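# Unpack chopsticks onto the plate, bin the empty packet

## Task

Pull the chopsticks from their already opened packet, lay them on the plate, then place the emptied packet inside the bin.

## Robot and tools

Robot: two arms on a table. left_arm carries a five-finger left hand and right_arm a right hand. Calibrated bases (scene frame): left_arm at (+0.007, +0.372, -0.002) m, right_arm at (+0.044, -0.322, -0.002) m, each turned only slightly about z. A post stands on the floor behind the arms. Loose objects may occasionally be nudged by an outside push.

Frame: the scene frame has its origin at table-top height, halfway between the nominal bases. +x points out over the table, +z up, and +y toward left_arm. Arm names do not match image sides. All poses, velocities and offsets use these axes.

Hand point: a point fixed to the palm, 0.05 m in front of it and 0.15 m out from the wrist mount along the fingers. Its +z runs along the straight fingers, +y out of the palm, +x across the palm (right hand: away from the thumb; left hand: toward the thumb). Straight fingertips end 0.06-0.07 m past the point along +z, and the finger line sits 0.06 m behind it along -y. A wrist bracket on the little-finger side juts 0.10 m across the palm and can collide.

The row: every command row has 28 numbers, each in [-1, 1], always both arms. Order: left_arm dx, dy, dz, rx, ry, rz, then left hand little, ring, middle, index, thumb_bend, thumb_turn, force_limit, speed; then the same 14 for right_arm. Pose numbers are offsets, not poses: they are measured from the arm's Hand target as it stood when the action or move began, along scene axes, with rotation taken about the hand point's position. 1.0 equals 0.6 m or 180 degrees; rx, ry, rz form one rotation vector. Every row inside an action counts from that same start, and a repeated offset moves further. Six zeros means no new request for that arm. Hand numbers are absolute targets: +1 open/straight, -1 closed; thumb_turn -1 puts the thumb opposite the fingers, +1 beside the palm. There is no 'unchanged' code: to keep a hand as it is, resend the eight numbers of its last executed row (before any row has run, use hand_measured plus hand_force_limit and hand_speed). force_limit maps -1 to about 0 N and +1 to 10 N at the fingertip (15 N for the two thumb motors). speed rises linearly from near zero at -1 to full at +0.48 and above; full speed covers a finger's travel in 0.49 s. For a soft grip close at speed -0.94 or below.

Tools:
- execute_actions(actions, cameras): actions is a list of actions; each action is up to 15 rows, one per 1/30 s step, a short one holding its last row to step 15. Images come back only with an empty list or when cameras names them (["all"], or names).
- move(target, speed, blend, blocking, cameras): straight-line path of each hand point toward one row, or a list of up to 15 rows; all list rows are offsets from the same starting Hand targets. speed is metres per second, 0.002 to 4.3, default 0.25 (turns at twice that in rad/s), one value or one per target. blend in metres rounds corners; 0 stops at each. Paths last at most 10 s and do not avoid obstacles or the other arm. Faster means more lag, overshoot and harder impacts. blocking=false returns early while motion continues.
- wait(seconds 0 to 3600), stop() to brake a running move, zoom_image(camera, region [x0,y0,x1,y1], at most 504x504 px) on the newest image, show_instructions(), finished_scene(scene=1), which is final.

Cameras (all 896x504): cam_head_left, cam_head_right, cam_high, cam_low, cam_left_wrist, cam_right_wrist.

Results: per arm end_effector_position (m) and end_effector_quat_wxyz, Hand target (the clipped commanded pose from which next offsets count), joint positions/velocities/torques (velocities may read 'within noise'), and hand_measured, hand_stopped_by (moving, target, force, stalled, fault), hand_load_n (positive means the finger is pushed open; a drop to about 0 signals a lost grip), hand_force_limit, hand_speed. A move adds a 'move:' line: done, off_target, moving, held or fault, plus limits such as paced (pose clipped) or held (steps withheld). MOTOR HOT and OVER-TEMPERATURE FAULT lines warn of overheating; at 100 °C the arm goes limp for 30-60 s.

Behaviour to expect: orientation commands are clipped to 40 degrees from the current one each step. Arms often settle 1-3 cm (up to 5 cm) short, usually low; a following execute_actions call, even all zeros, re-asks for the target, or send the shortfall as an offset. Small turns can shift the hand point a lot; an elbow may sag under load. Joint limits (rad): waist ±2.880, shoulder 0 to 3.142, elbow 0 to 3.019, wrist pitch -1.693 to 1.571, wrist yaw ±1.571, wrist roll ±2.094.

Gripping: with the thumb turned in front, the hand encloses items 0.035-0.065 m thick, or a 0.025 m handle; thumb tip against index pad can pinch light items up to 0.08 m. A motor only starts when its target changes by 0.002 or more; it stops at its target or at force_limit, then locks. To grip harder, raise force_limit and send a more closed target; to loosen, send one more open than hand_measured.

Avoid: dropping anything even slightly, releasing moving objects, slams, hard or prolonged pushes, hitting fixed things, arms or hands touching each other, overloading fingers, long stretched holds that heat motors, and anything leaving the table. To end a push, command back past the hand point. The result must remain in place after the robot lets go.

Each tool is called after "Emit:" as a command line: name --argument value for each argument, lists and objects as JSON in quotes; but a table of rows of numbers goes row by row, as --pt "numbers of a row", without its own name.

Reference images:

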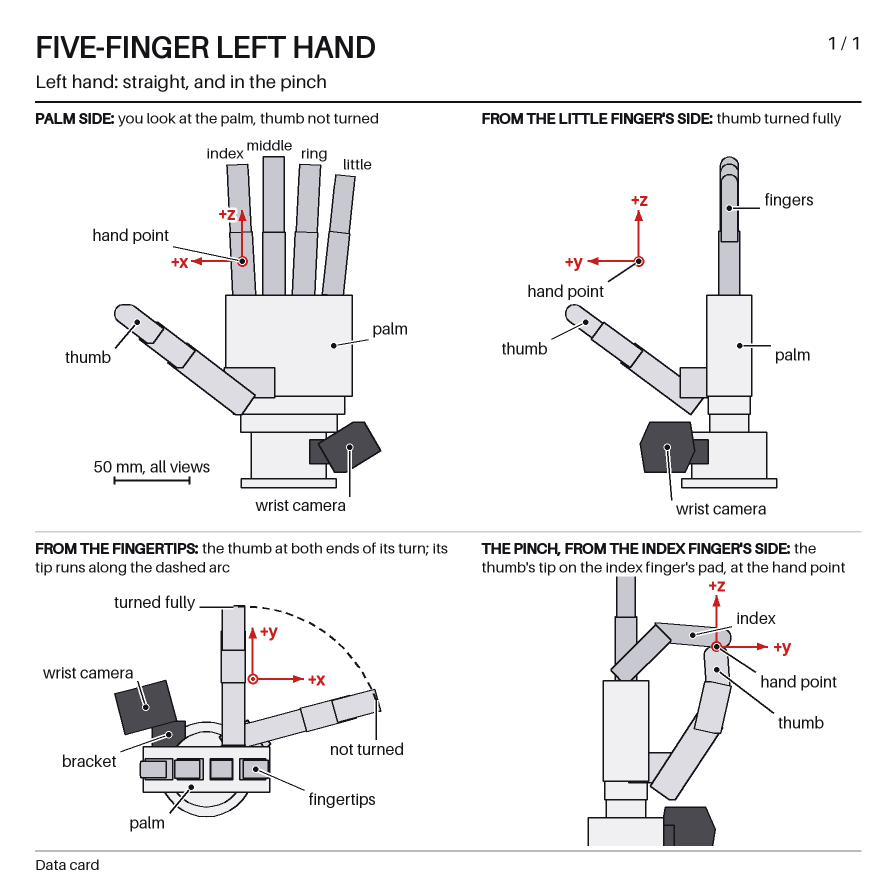

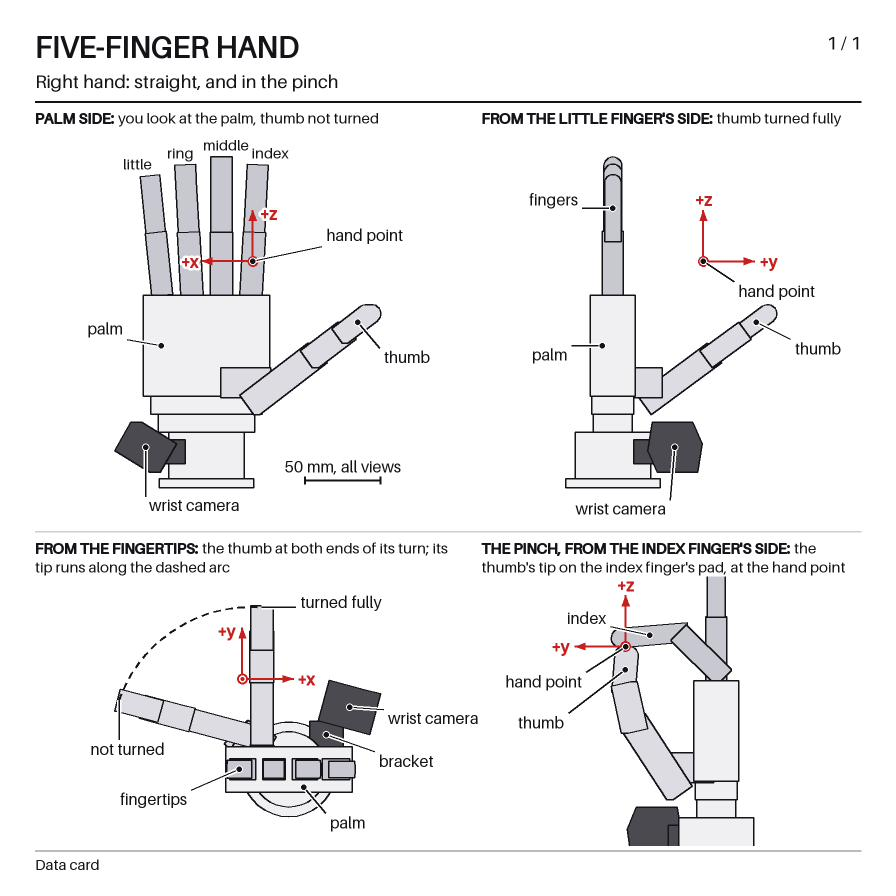

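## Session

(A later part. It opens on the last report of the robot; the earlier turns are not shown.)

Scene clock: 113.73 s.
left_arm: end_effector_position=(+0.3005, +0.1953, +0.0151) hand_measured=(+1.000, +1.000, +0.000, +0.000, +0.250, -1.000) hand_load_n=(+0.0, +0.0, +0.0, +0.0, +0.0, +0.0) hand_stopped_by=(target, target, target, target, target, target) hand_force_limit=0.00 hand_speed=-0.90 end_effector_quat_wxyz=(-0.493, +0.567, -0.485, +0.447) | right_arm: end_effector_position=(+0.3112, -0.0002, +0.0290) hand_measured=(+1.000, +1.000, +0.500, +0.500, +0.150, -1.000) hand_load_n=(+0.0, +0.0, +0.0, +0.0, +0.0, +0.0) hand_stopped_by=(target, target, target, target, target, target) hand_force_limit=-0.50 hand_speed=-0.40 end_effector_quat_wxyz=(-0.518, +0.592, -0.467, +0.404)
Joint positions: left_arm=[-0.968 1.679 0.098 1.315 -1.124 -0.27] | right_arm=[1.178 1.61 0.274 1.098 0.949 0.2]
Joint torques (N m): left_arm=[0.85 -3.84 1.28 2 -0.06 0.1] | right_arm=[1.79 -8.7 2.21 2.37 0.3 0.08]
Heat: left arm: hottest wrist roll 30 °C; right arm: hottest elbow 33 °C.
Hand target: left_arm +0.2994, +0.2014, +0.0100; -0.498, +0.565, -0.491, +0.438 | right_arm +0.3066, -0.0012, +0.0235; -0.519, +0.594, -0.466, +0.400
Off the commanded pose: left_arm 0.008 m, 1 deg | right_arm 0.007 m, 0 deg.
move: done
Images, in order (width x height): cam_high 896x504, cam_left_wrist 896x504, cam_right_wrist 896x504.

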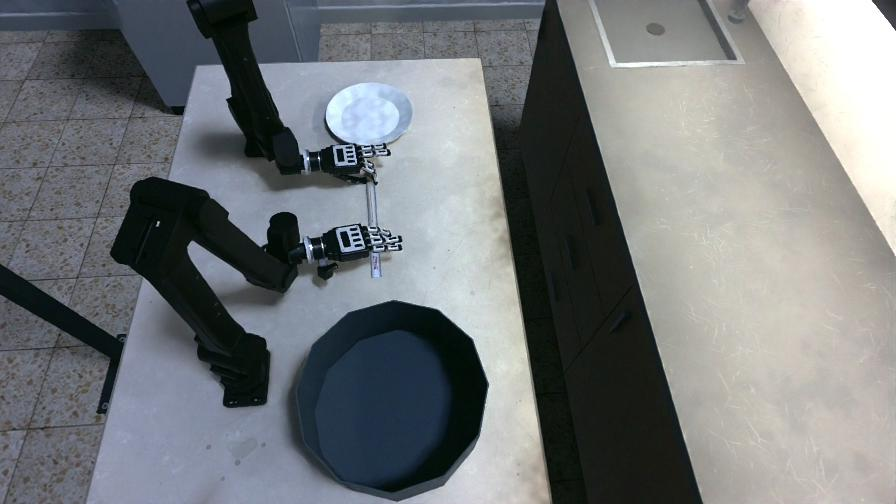

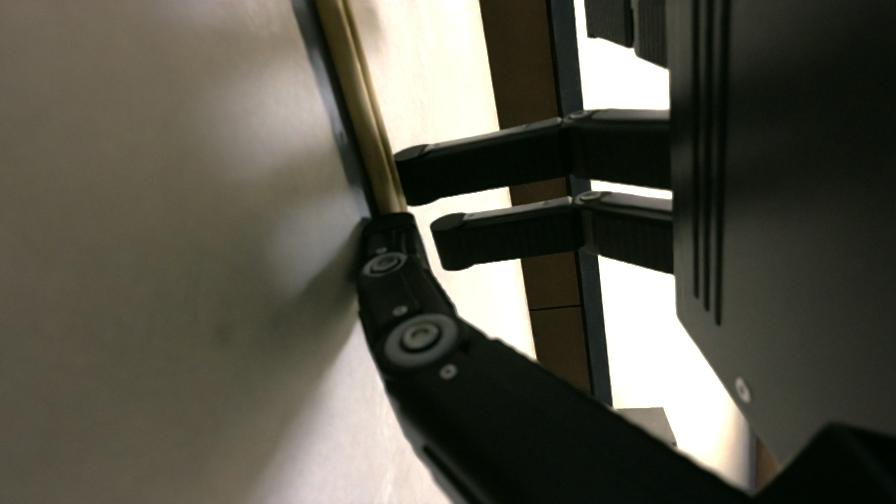

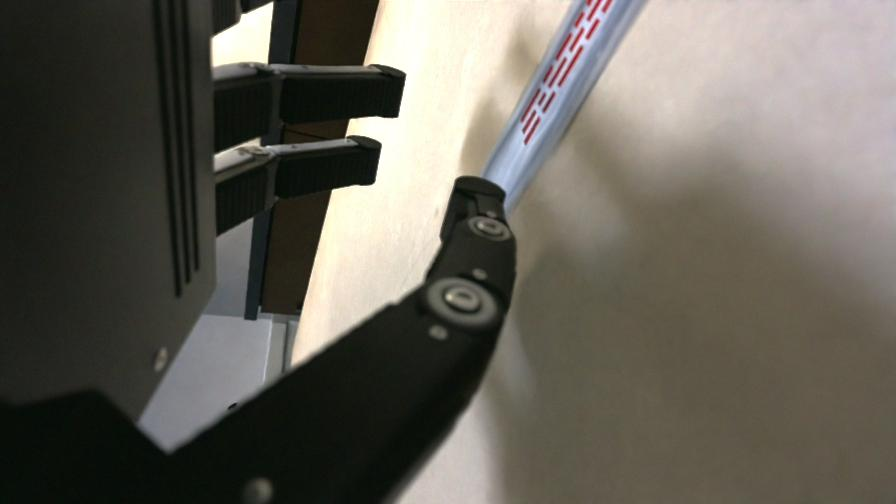

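Emit:
move --target '[0,0,0,0,0,0,1,1,0.0,0.0,0.25,-1,0.0,-0.9,-0.012,0,0,0,0,0,1,1,0.5,0.5,0.15,-1,-0.5,-0.4]' --speed 0.08 --cameras '["cam_right_wrist","cam_head_right"]'

Emit:
zoom_image --camera "cam_right_wrist" --region '[340, 60, 600, 320]'

Emit:
zoom_image --camera "cam_head_right" --region '[300, 240, 480, 320]'

Scene clock: 114.77 s.
left_arm: end_effector_position=(+0.3005, +0.1953, +0.0151) hand_measured=(+1.000, +1.000, +0.000, +0.000, +0.250, -1.000) hand_load_n=(+0.0, +0.0, +0.0, +0.0, +0.0, +0.0) hand_stopped_by=(target, target, target, target, target, target) hand_force_limit=0.00 hand_speed=-0.90 end_effector_quat_wxyz=(-0.493, +0.567, -0.485, +0.447) | right_arm: end_effector_position=(+0.3048, -0.0002, +0.0285) hand_measured=(+1.000, +1.000, +0.500, +0.500, +0.150, -1.000) hand_load_n=(+0.0, +0.0, +0.0, +0.0, +0.0, +0.0) hand_stopped_by=(target, target, target, target, target, target) hand_force_limit=-0.50 hand_speed=-0.40 end_effector_quat_wxyz=(-0.518, +0.592, -0.466, +0.405)
Joint positions: left_arm=[-0.968 1.679 0.098 1.315 -1.124 -0.27] | right_arm=[1.203 1.61 0.268 1.099 0.974 0.205]
Joint torques (N m): left_arm=[0.85 -3.78 1.31 2 -0.07 0.1] | right_arm=[1.2 -9.23 1.91 2.22 0.36 0.16]
Heat: left arm: hottest wrist roll 30 °C; right arm: hottest elbow 33 °C.
Hand target: left_arm +0.2994, +0.2014, +0.0100; -0.498, +0.565, -0.491, +0.438 | right_arm +0.2994, -0.0013, +0.0235; -0.519, +0.594, -0.466, +0.401
Off the commanded pose: left_arm 0.008 m, 1 deg | right_arm 0.007 m, 1 deg.
move: done
Images, in order (width x height): cam_head_right 896x504, cam_right_wrist 896x504.

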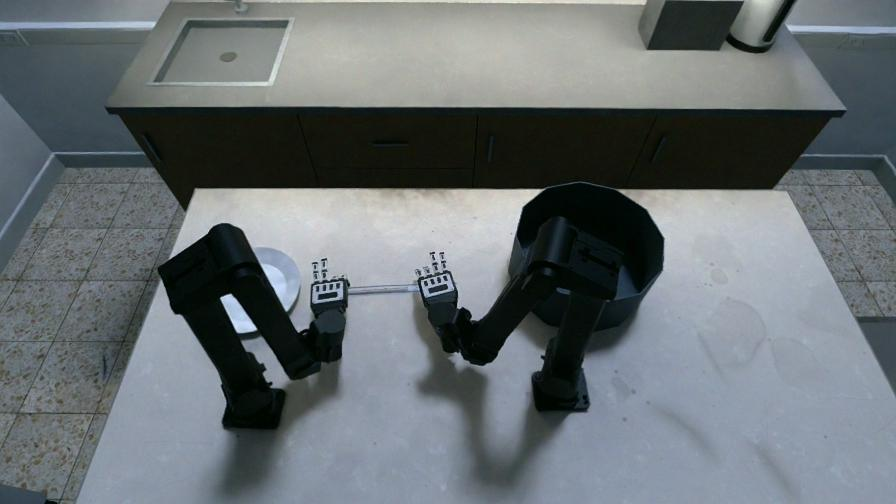

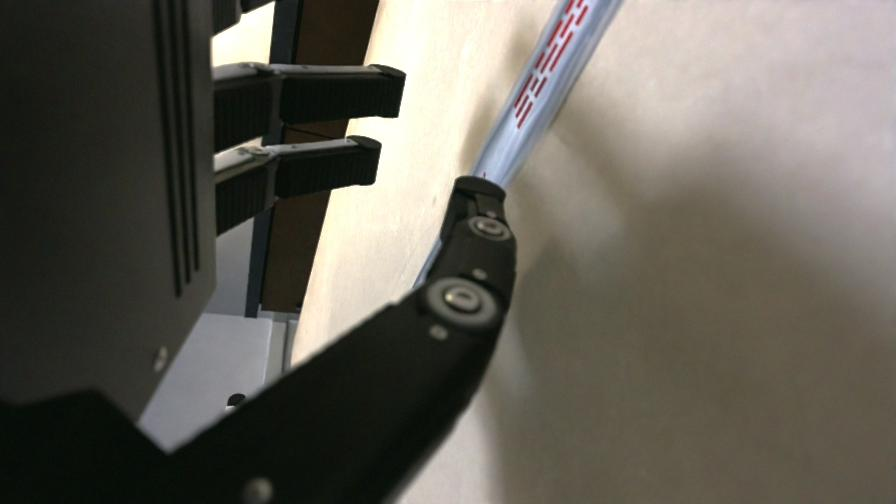

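Scaled by 1.938 from the camera's image (finer frame: 1280x720).

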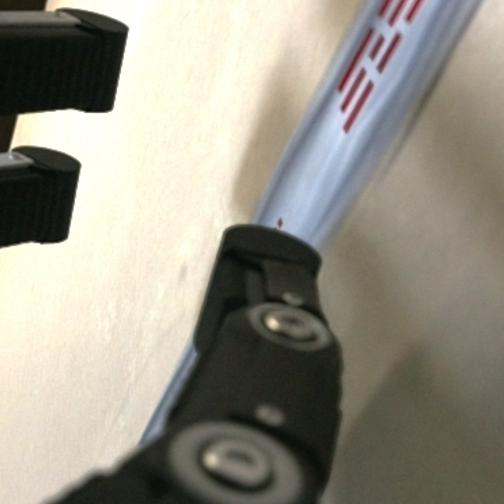

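Scaled by 2.800 from the camera's image (finer frame: 1280x720).

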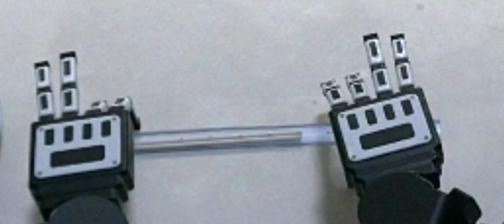

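Emit:
move --pt "0 0 0 0 0 0 1 1 0.0 0.0 0.25 -1 0.0 -0.9 0 0 -0.012 0 0 0 1 1 0.5 0.5 0.15 -1 -0.5 -0.4" --speed 0.04 --cameras '["cam_right_wrist","cam_high"]'

Emit:
zoom_image --camera "cam_right_wrist" --region '[340, 60, 600, 320]'

Emit:
zoom_image --camera "cam_high" --region '[340, 210, 410, 280]'

Scene clock: 115.90 s.
left_arm: end_effector_position=(+0.3005, +0.1953, +0.0151) hand_measured=(+1.000, +1.000, +0.000, +0.000, +0.250, -1.000) hand_load_n=(+0.0, +0.0, +0.0, +0.0, +0.0, +0.0) hand_stopped_by=(target, target, target, target, target, target) hand_force_limit=0.00 hand_speed=-0.90 end_effector_quat_wxyz=(-0.493, +0.567, -0.485, +0.447) | right_arm: end_effector_position=(+0.3046, -0.0003, +0.0218) hand_measured=(+1.000, +1.000, +0.500, +0.500, +0.150, -1.000) hand_load_n=(+0.0, +0.0, +0.0, +0.0, +0.0, +0.0) hand_stopped_by=(target, target, target, target, target, target) hand_force_limit=-0.50 hand_speed=-0.40 end_effector_quat_wxyz=(-0.517, +0.592, -0.466, +0.405)
Joint positions: left_arm=[-0.968 1.679 0.098 1.315 -1.124 -0.27] | right_arm=[1.203 1.646 0.268 1.131 0.974 0.208]
Joint torques (N m): left_arm=[0.79 -3.9 1.32 1.99 -0.07 0.09] | right_arm=[1.32 -8.7 1.8 2.28 0.29 0.18]
Heat: left arm: hottest wrist roll 30 °C; right arm: hottest elbow 33 °C.
Hand target: left_arm +0.2994, +0.2014, +0.0100; -0.498, +0.565, -0.491, +0.438 | right_arm +0.2994, -0.0013, +0.0164; -0.519, +0.594, -0.466, +0.400
Off the commanded pose: left_arm 0.008 m, 1 deg | right_arm 0.008 m, 1 deg.
move: done
Images, in order (width x height): cam_high 896x504, cam_right_wrist 896x504.

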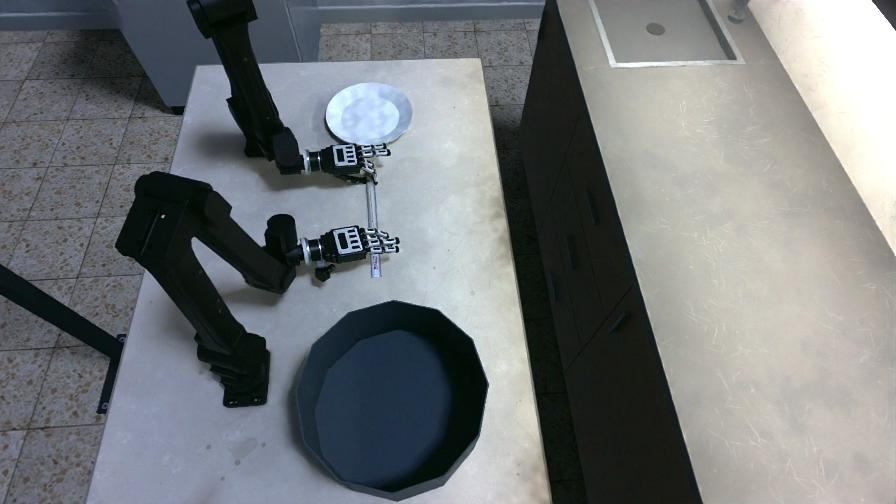

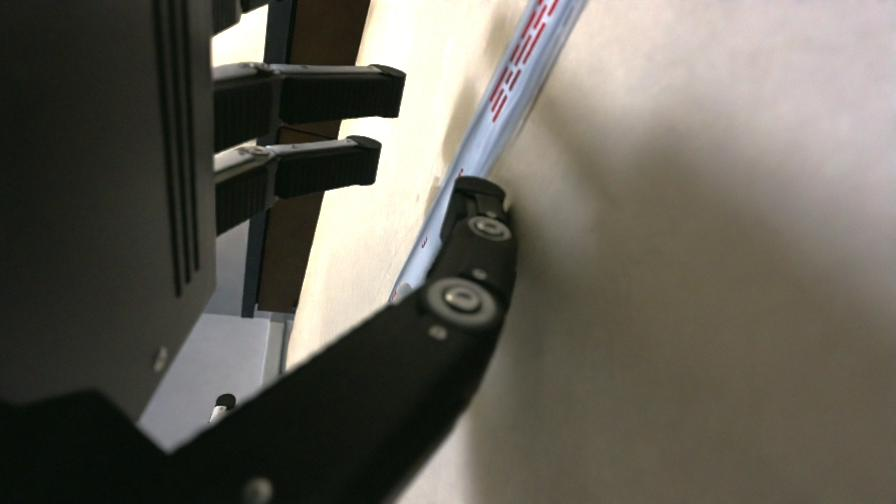

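Scaled by 1.938 from the camera's image (finer frame: 1280x720).

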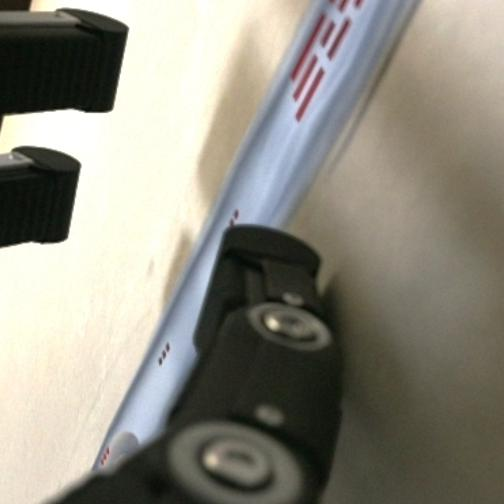

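Scaled by 7.200 from the camera's image (finer frame: 1280x720).

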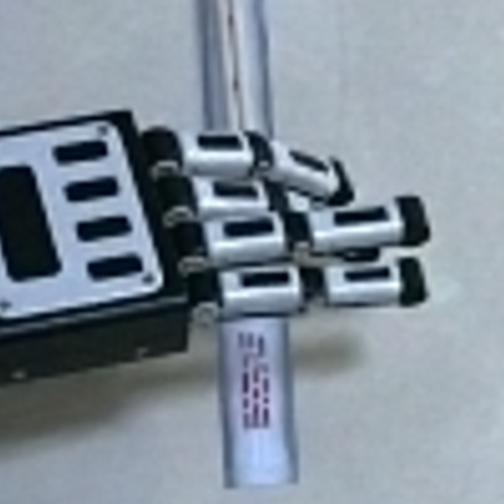

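Emit:
move --pt "0 0 0 0 0 0 1 1 0.0 0.0 0.25 -1 0.0 -0.9 0.02 0 -0.003 0 0 0 1 1 0.5 0.5 0.15 -1 -0.5 -0.4" --speed 0.04 --cameras '["cam_right_wrist","cam_high"]'

Emit:
zoom_image --camera "cam_right_wrist" --region '[340, 60, 600, 320]'

Emit:
zoom_image --camera "cam_high" --region '[340, 210, 410, 280]'

Scene clock: 117.00 s.
left_arm: end_effector_position=(+0.3005, +0.1953, +0.0151) hand_measured=(+1.000, +1.000, +0.000, +0.000, +0.250, -1.000) hand_load_n=(+0.0, +0.0, +0.0, +0.0, +0.0, +0.0) hand_stopped_by=(target, target, target, target, target, target) hand_force_limit=0.00 hand_speed=-0.90 end_effector_quat_wxyz=(-0.493, +0.567, -0.485, +0.447) | right_arm: end_effector_position=(+0.3075, +0.0016, +0.0186) hand_measured=(+1.000, +1.000, +0.500, +0.500, +0.150, -1.000) hand_load_n=(+0.0, +0.0, +0.0, +0.0, +0.0, +0.0) hand_stopped_by=(target, target, target, target, target, target) hand_force_limit=-0.50 hand_speed=-0.40 end_effector_quat_wxyz=(-0.522, +0.595, -0.465, +0.397)
Joint positions: left_arm=[-0.968 1.679 0.098 1.315 -1.124 -0.27] | right_arm=[1.185 1.667 0.268 1.159 0.939 0.208]
Joint torques (N m): left_arm=[0.85 -3.84 1.29 1.99 -0.07 0.09] | right_arm=[0.21 -9.11 2.54 2.33 0.1 -0.02]
Heat: left arm: hottest wrist roll 30 °C; right arm: hottest elbow 33 °C.
Hand target: left_arm +0.2994, +0.2014, +0.0100; -0.498, +0.565, -0.491, +0.438 | right_arm +0.3115, -0.0013, +0.0146; -0.519, +0.594, -0.466, +0.400
Off the commanded pose: left_arm 0.008 m, 1 deg | right_arm 0.006 m, 1 deg.
move: done
Images, in order (width x height): cam_high 896x504, cam_right_wrist 896x504.

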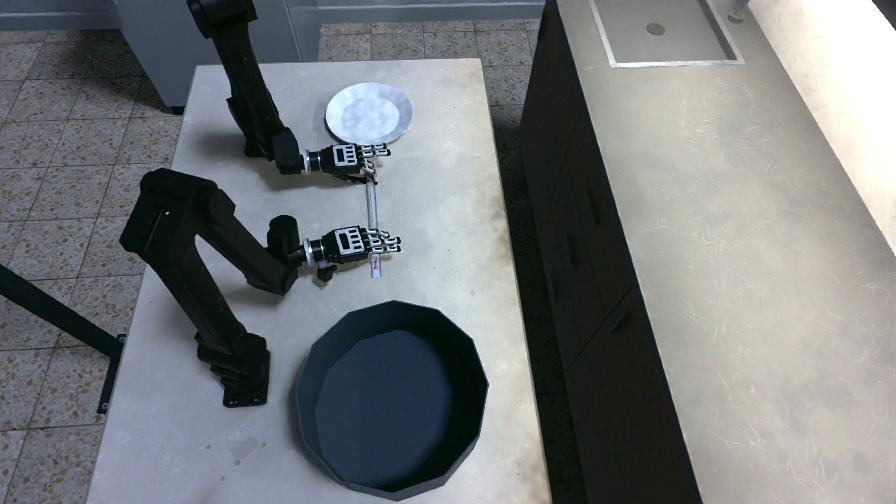

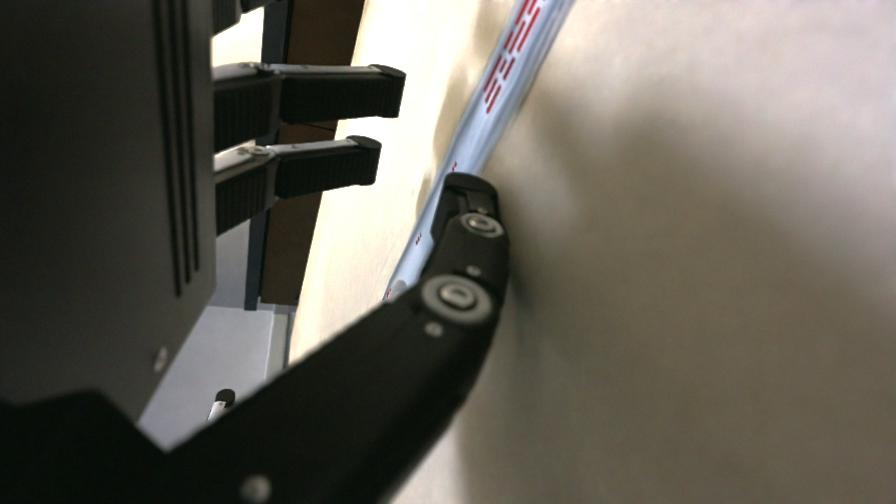

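Scaled by 1.938 from the camera's image (finer frame: 1280x720).

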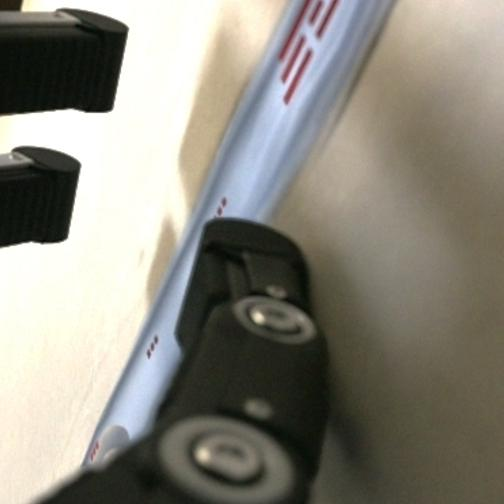

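Scaled by 7.200 from the camera's image (finer frame: 1280x720).

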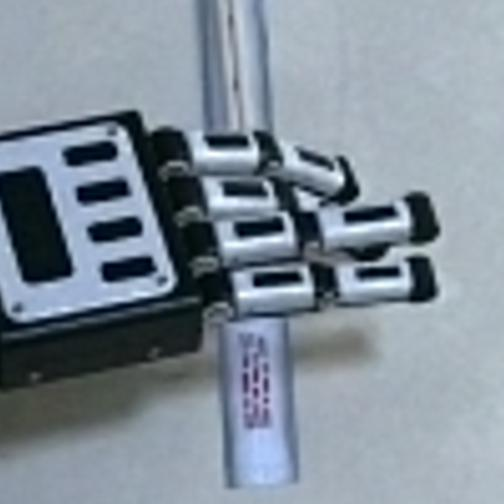

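Emit:
move --pt "0 0 0 0 0 0 1 1 0.0 0.0 0.25 -1 0.0 -0.9 0.0 0 0 0 0 0 1 1 0.15 0.15 0.15 -1 -0.5 -0.8" --speed 0.04 --cameras '["cam_right_wrist","cam_high"]'

Emit:
zoom_image --camera "cam_right_wrist" --region '[340, 60, 600, 320]'

Emit:
zoom_image --camera "cam_high" --region '[340, 210, 410, 280]'

Scene clock: 118.13 s.
left_arm: end_effector_position=(+0.3005, +0.1953, +0.0151) hand_measured=(+1.000, +1.000, +0.000, +0.000, +0.250, -1.000) hand_load_n=(+0.0, +0.0, +0.0, -0.5, +0.0, +0.0) hand_stopped_by=(target, target, target, target, target, target) hand_force_limit=0.00 hand_speed=-0.90 end_effector_quat_wxyz=(-0.493, +0.567, -0.485, +0.447) | right_arm: end_effector_position=(+0.3081, +0.0018, +0.0196) hand_measured=(+1.000, +1.000, +0.150, +0.150, +0.150, -1.000) hand_load_n=(+0.0, +0.0, +0.5, +0.0, +0.0, +0.0) hand_stopped_by=(target, target, target, target, target, target) hand_force_limit=-0.50 hand_speed=-0.80 end_effector_quat_wxyz=(-0.524, +0.593, -0.466, +0.396)
Joint positions: left_arm=[-0.968 1.679 0.098 1.315 -1.124 -0.27] | right_arm=[1.183 1.667 0.268 1.164 0.937 0.208]
Joint torques (N m): left_arm=[0.79 -3.84 1.29 2 -0.07 0.1] | right_arm=[-0.91 -9.05 2.54 2.33 0.15 -0.08]
Heat: left arm: hottest wrist roll 30 °C; right arm: hottest elbow 33 °C.
Hand target: left_arm +0.2994, +0.2014, +0.0100; -0.498, +0.565, -0.491, +0.438 | right_arm +0.3115, -0.0013, +0.0146; -0.519, +0.594, -0.466, +0.400
Off the commanded pose: left_arm 0.008 m, 1 deg | right_arm 0.007 m, 1 deg.
move: done
Images, in order (width x height): cam_high 896x504, cam_right_wrist 896x504.

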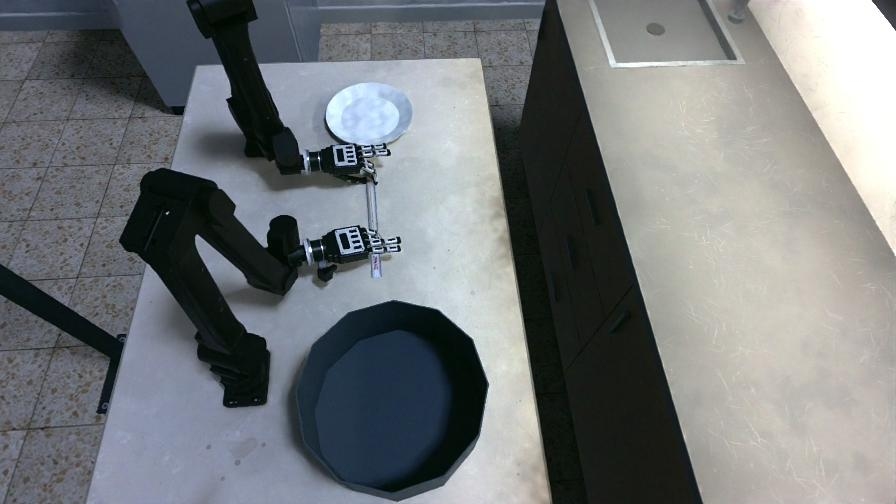

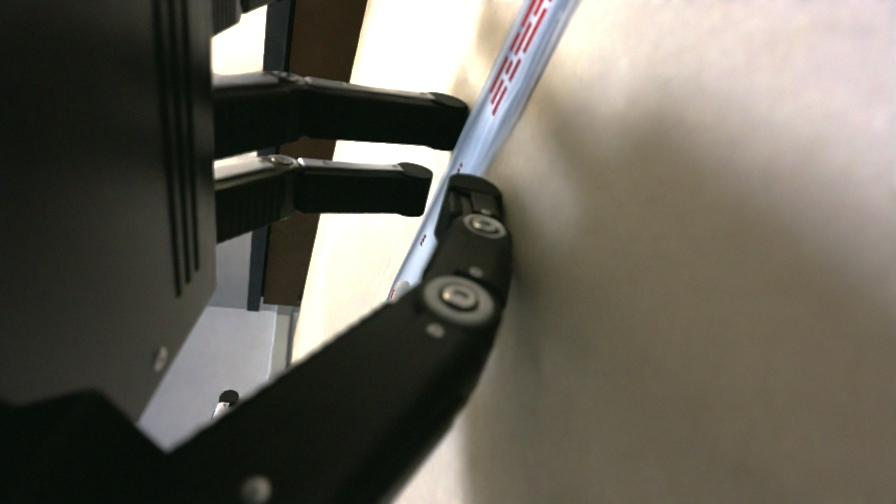

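Scaled by 1.938 from the camera's image (finer frame: 1280x720).

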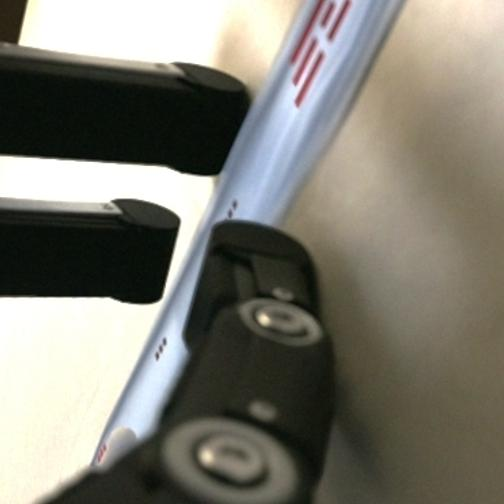

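Scaled by 7.200 from the camera's image (finer frame: 1280x720).

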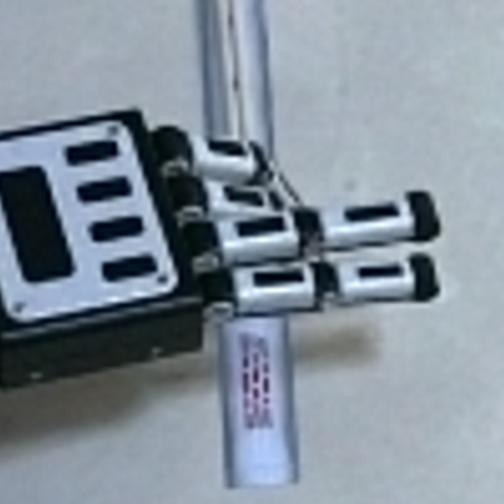

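Emit:
move --pt "0 0 0 0 0 0 1 1 0.0 0.0 0.25 -1 0.0 -0.9 0.0 0 0 0 0 0 1 1 0.0 0.0 0.15 -1 -0.5 -0.88" --speed 0.04 --cameras '["cam_right_wrist","cam_high"]'

Emit:
zoom_image --camera "cam_right_wrist" --region '[340, 60, 600, 320]'

Emit:
zoom_image --camera "cam_high" --region '[340, 210, 410, 280]'

Scene clock: 119.10 s.
left_arm: end_effector_position=(+0.3005, +0.1953, +0.0151) hand_measured=(+1.000, +1.000, +0.000, +0.000, +0.250, -1.000) hand_load_n=(+0.0, +0.0, +0.0, -0.5, +0.0, +0.0) hand_stopped_by=(target, target, target, target, target, target) hand_force_limit=0.00 hand_speed=-0.90 end_effector_quat_wxyz=(-0.493, +0.567, -0.485, +0.447) | right_arm: end_effector_position=(+0.3095, +0.0022, +0.0221) hand_measured=(+1.000, +1.000, +0.040, +0.000, +0.150, -1.000) hand_load_n=(+0.0, -0.5, +2.0, +0.0, +0.0, +0.0) hand_stopped_by=(target, target, force, target, target, target) hand_force_limit=-0.50 hand_speed=-0.88 end_effector_quat_wxyz=(-0.528, +0.588, -0.468, +0.396)
Joint positions: left_arm=[-0.968 1.679 0.098 1.315 -1.124 -0.27] | right_arm=[1.18 1.667 0.268 1.177 0.937 0.208]
Joint torques (N m): left_arm=[0.85 -3.78 1.26 2 -0.07 0.09] | right_arm=[0.32 -7.77 2.5 1.81 0.12 -0.1]
Heat: left arm: hottest wrist roll 30 °C; right arm: hottest elbow 33 °C.
Hand target: left_arm +0.2994, +0.2014, +0.0100; -0.498, +0.565, -0.491, +0.438 | right_arm +0.3114, -0.0013, +0.0146; -0.519, +0.594, -0.466, +0.400
Off the commanded pose: left_arm 0.008 m, 1 deg | right_arm 0.008 m, 1 deg.
move: done
Images, in order (width x height): cam_high 896x504, cam_right_wrist 896x504.

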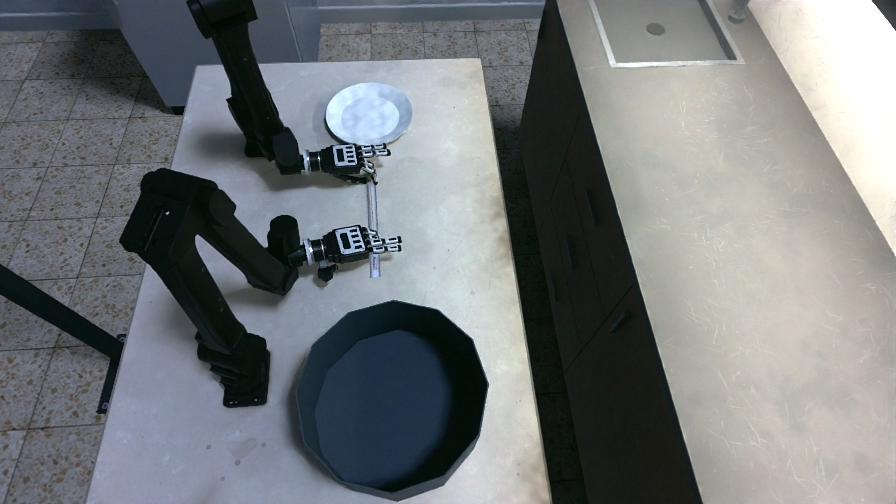

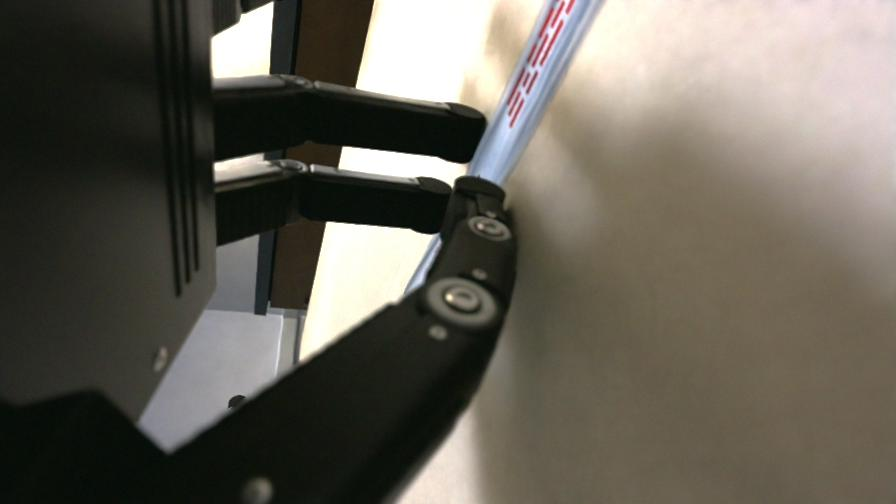

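Scaled by 1.938 from the camera's image (finer frame: 1280x720).

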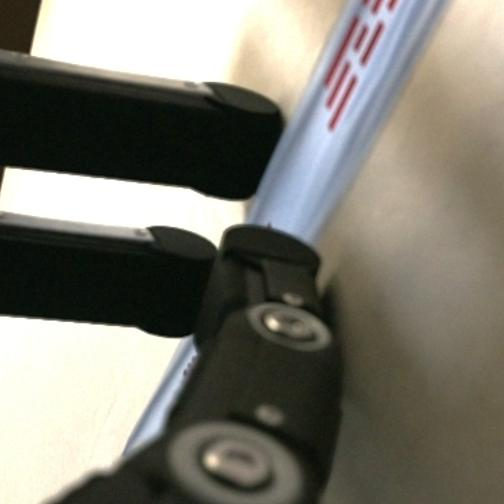

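Scaled by 7.200 from the camera's image (finer frame: 1280x720).

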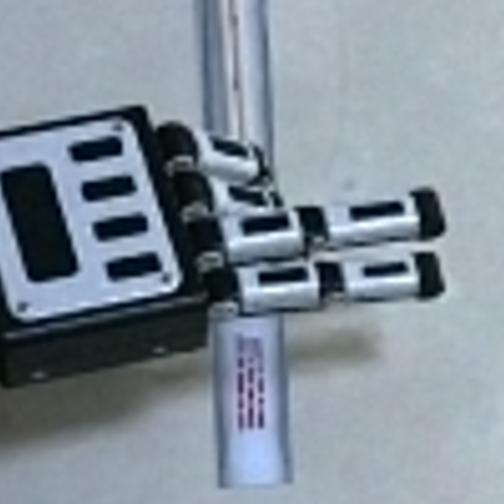

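Emit:
move --pt "0 0 0 0 0 0 1 1 0.0 0.0 0.25 -1 0.0 -0.9 -0.018 0 0.012 0 0 0 1 1 0.2 0.2 0.15 -1 -0.5 -0.8" --pt "0 0 0 0 0 0 1 1 0.0 0.0 0.25 -1 0.0 -0.9 -0.018 0 0.006 0 0 0 1 1 0.2 0.2 0.22 -1 -0.5 -0.8" --speed 0.04 --cameras '["cam_right_wrist","cam_high"]'

Emit:
zoom_image --camera "cam_right_wrist" --region '[340, 60, 600, 320]'

Emit:
zoom_image --camera "cam_high" --region '[340, 210, 410, 280]'

Scene clock: 121.37 s.
left_arm: end_effector_position=(+0.3005, +0.1953, +0.0151) hand_measured=(+1.000, +1.000, +0.000, +0.000, +0.250, -1.000) hand_load_n=(+0.0, +0.0, +0.0, +0.0, +0.0, +0.0) hand_stopped_by=(target, target, target, target, target, target) hand_force_limit=0.00 hand_speed=-0.90 end_effector_quat_wxyz=(-0.493, +0.567, -0.485, +0.447) | right_arm: end_effector_position=(+0.3059, +0.0000, +0.0230) hand_measured=(+1.000, +1.000, +0.200, +0.200, +0.220, -1.000) hand_load_n=(+0.0, +0.0, +0.0, +0.0, +0.0, +0.0) hand_stopped_by=(target, target, target, target, target, target) hand_force_limit=-0.50 hand_speed=-0.80 end_effector_quat_wxyz=(-0.520, +0.590, -0.468, +0.404)
Joint positions: left_arm=[-0.968 1.679 0.098 1.315 -1.124 -0.27] | right_arm=[1.199 1.647 0.268 1.14 0.97 0.208]
Joint torques (N m): left_arm=[0.91 -3.78 1.29 1.98 -0.07 0.1] | right_arm=[1.49 -10.29 2.03 2.15 0.33 0.11]
Heat: left arm: hottest wrist roll 30 °C; right arm: hottest elbow 33 °C.
Hand target: left_arm +0.2994, +0.2014, +0.0100; -0.498, +0.565, -0.491, +0.438 | right_arm +0.3006, -0.0013, +0.0181; -0.519, +0.594, -0.466, +0.400
Off the commanded pose: left_arm 0.008 m, 1 deg | right_arm 0.007 m, 1 deg.
move: done
Images, in order (width x height): cam_high 896x504, cam_right_wrist 896x504.

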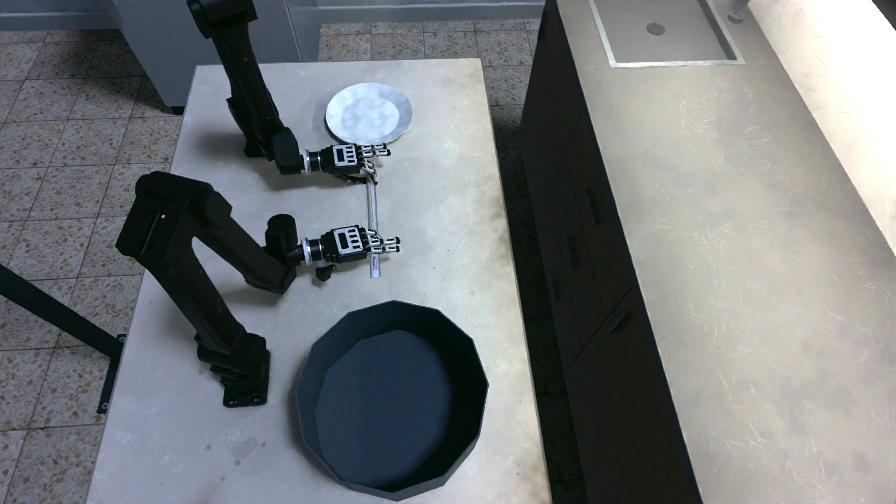

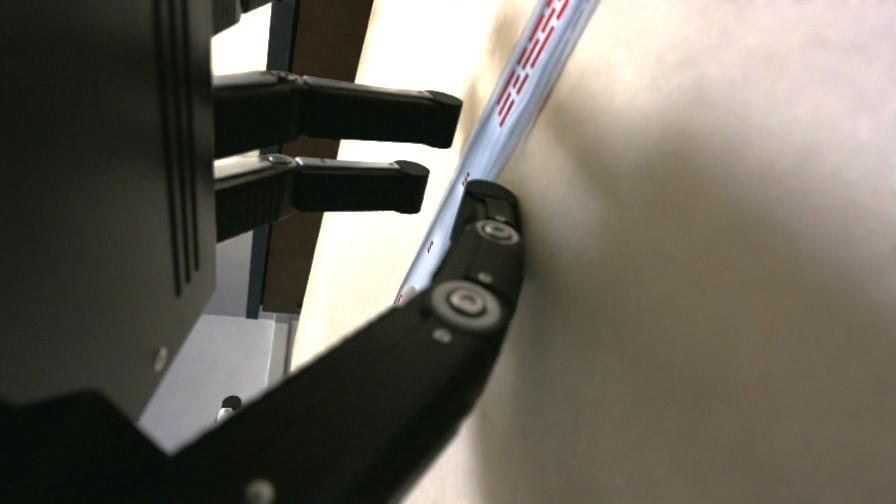

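Scaled by 1.938 from the camera's image (finer frame: 1280x720).

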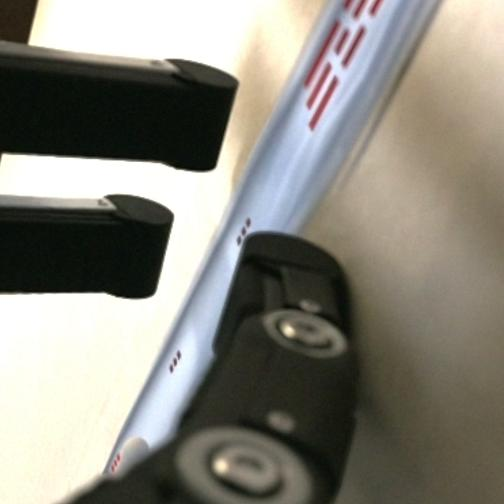

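Scaled by 7.200 from the camera's image (finer frame: 1280x720).

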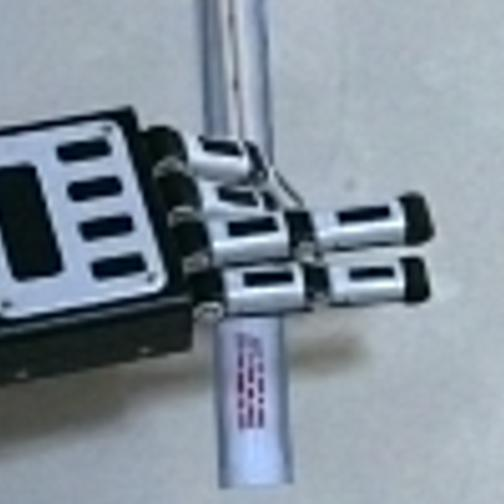

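Emit:
move --pt "0 0 0 0 0 0 1 1 0.0 0.0 0.25 -1 0.0 -0.9 0 0 0 0 0 0 1 1 0.05 0.05 0.22 -1 -0.6 -0.88" --speed 0.04 --cameras '["cam_right_wrist","cam_high"]'

Emit:
zoom_image --camera "cam_right_wrist" --region '[340, 60, 600, 320]'

Emit:
zoom_image --camera "cam_high" --region '[340, 210, 410, 280]'

Scene clock: 122.37 s.
left_arm: end_effector_position=(+0.3005, +0.1953, +0.0151) hand_measured=(+1.000, +1.000, +0.000, +0.000, +0.250, -1.000) hand_load_n=(+0.0, +0.0, +0.0, +0.0, +0.0, +0.0) hand_stopped_by=(target, target, target, target, target, target) hand_force_limit=0.00 hand_speed=-0.90 end_effector_quat_wxyz=(-0.493, +0.567, -0.485, +0.447) | right_arm: end_effector_position=(+0.3059, +0.0000, +0.0230) hand_measured=(+1.000, +1.000, +0.050, +0.050, +0.220, -1.000) hand_load_n=(+0.0, +0.0, -0.5, +0.0, +0.0, +0.0) hand_stopped_by=(target, target, target, target, target, target) hand_force_limit=-0.60 hand_speed=-0.88 end_effector_quat_wxyz=(-0.520, +0.590, -0.468, +0.404)
Joint positions: left_arm=[-0.968 1.679 0.098 1.315 -1.124 -0.27] | right_arm=[1.199 1.647 0.268 1.14 0.97 0.208]
Joint torques (N m): left_arm=[0.85 -3.84 1.31 1.99 -0.07 0.1] | right_arm=[1.96 -9.7 2.04 2.04 0.29 0.14]
Heat: left arm: hottest wrist roll 30 °C; right arm: hottest elbow 33 °C.
Hand target: left_arm +0.2994, +0.2014, +0.0100; -0.498, +0.565, -0.491, +0.438 | right_arm +0.3006, -0.0013, +0.0181; -0.519, +0.594, -0.466, +0.400
Off the commanded pose: left_arm 0.008 m, 1 deg | right_arm 0.007 m, 1 deg.
move: done
Images, in order (width x height): cam_high 896x504, cam_right_wrist 896x504.

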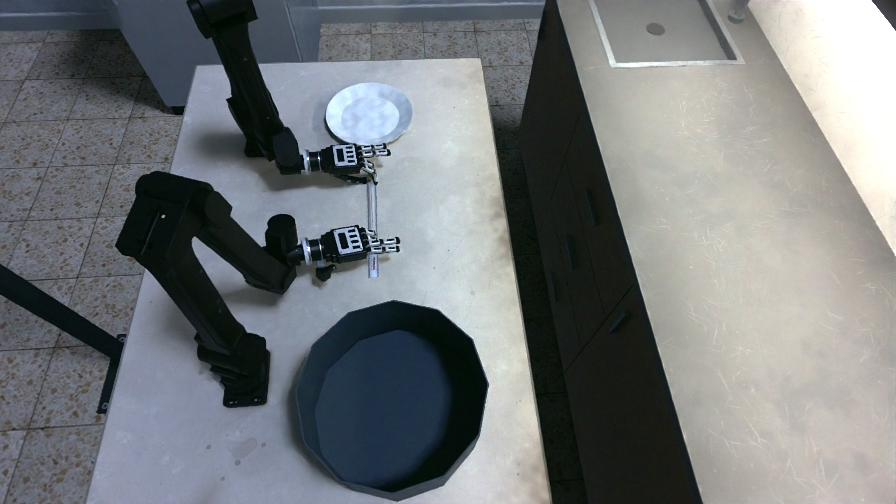

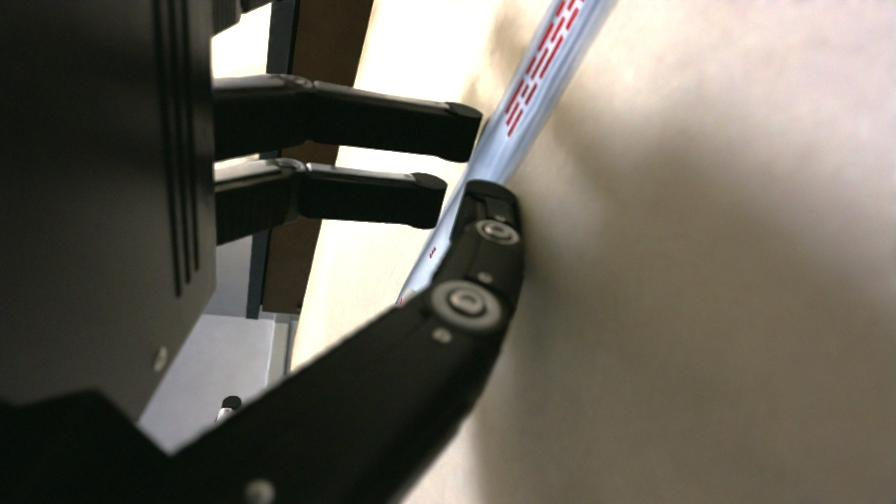

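Scaled by 1.938 from the camera's image (finer frame: 1280x720).

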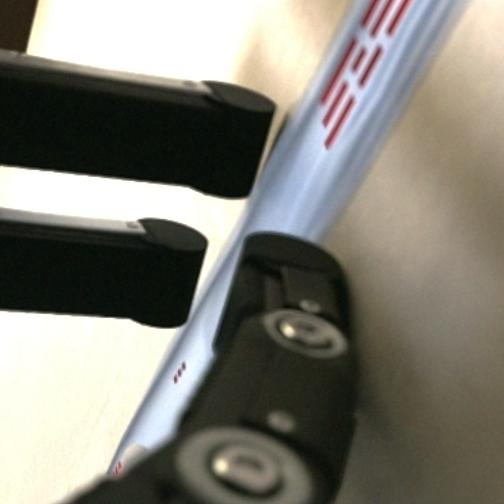

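Scaled by 7.200 from the camera's image (finer frame: 1280x720).

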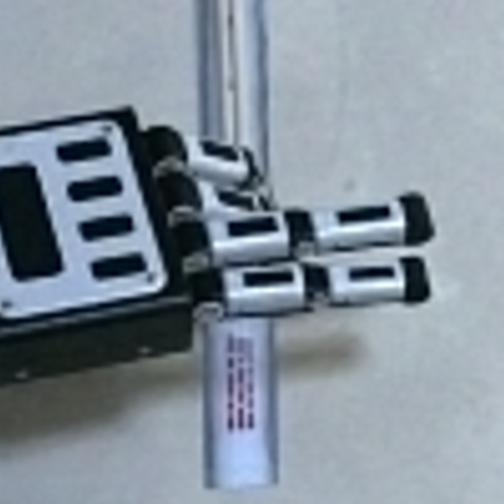

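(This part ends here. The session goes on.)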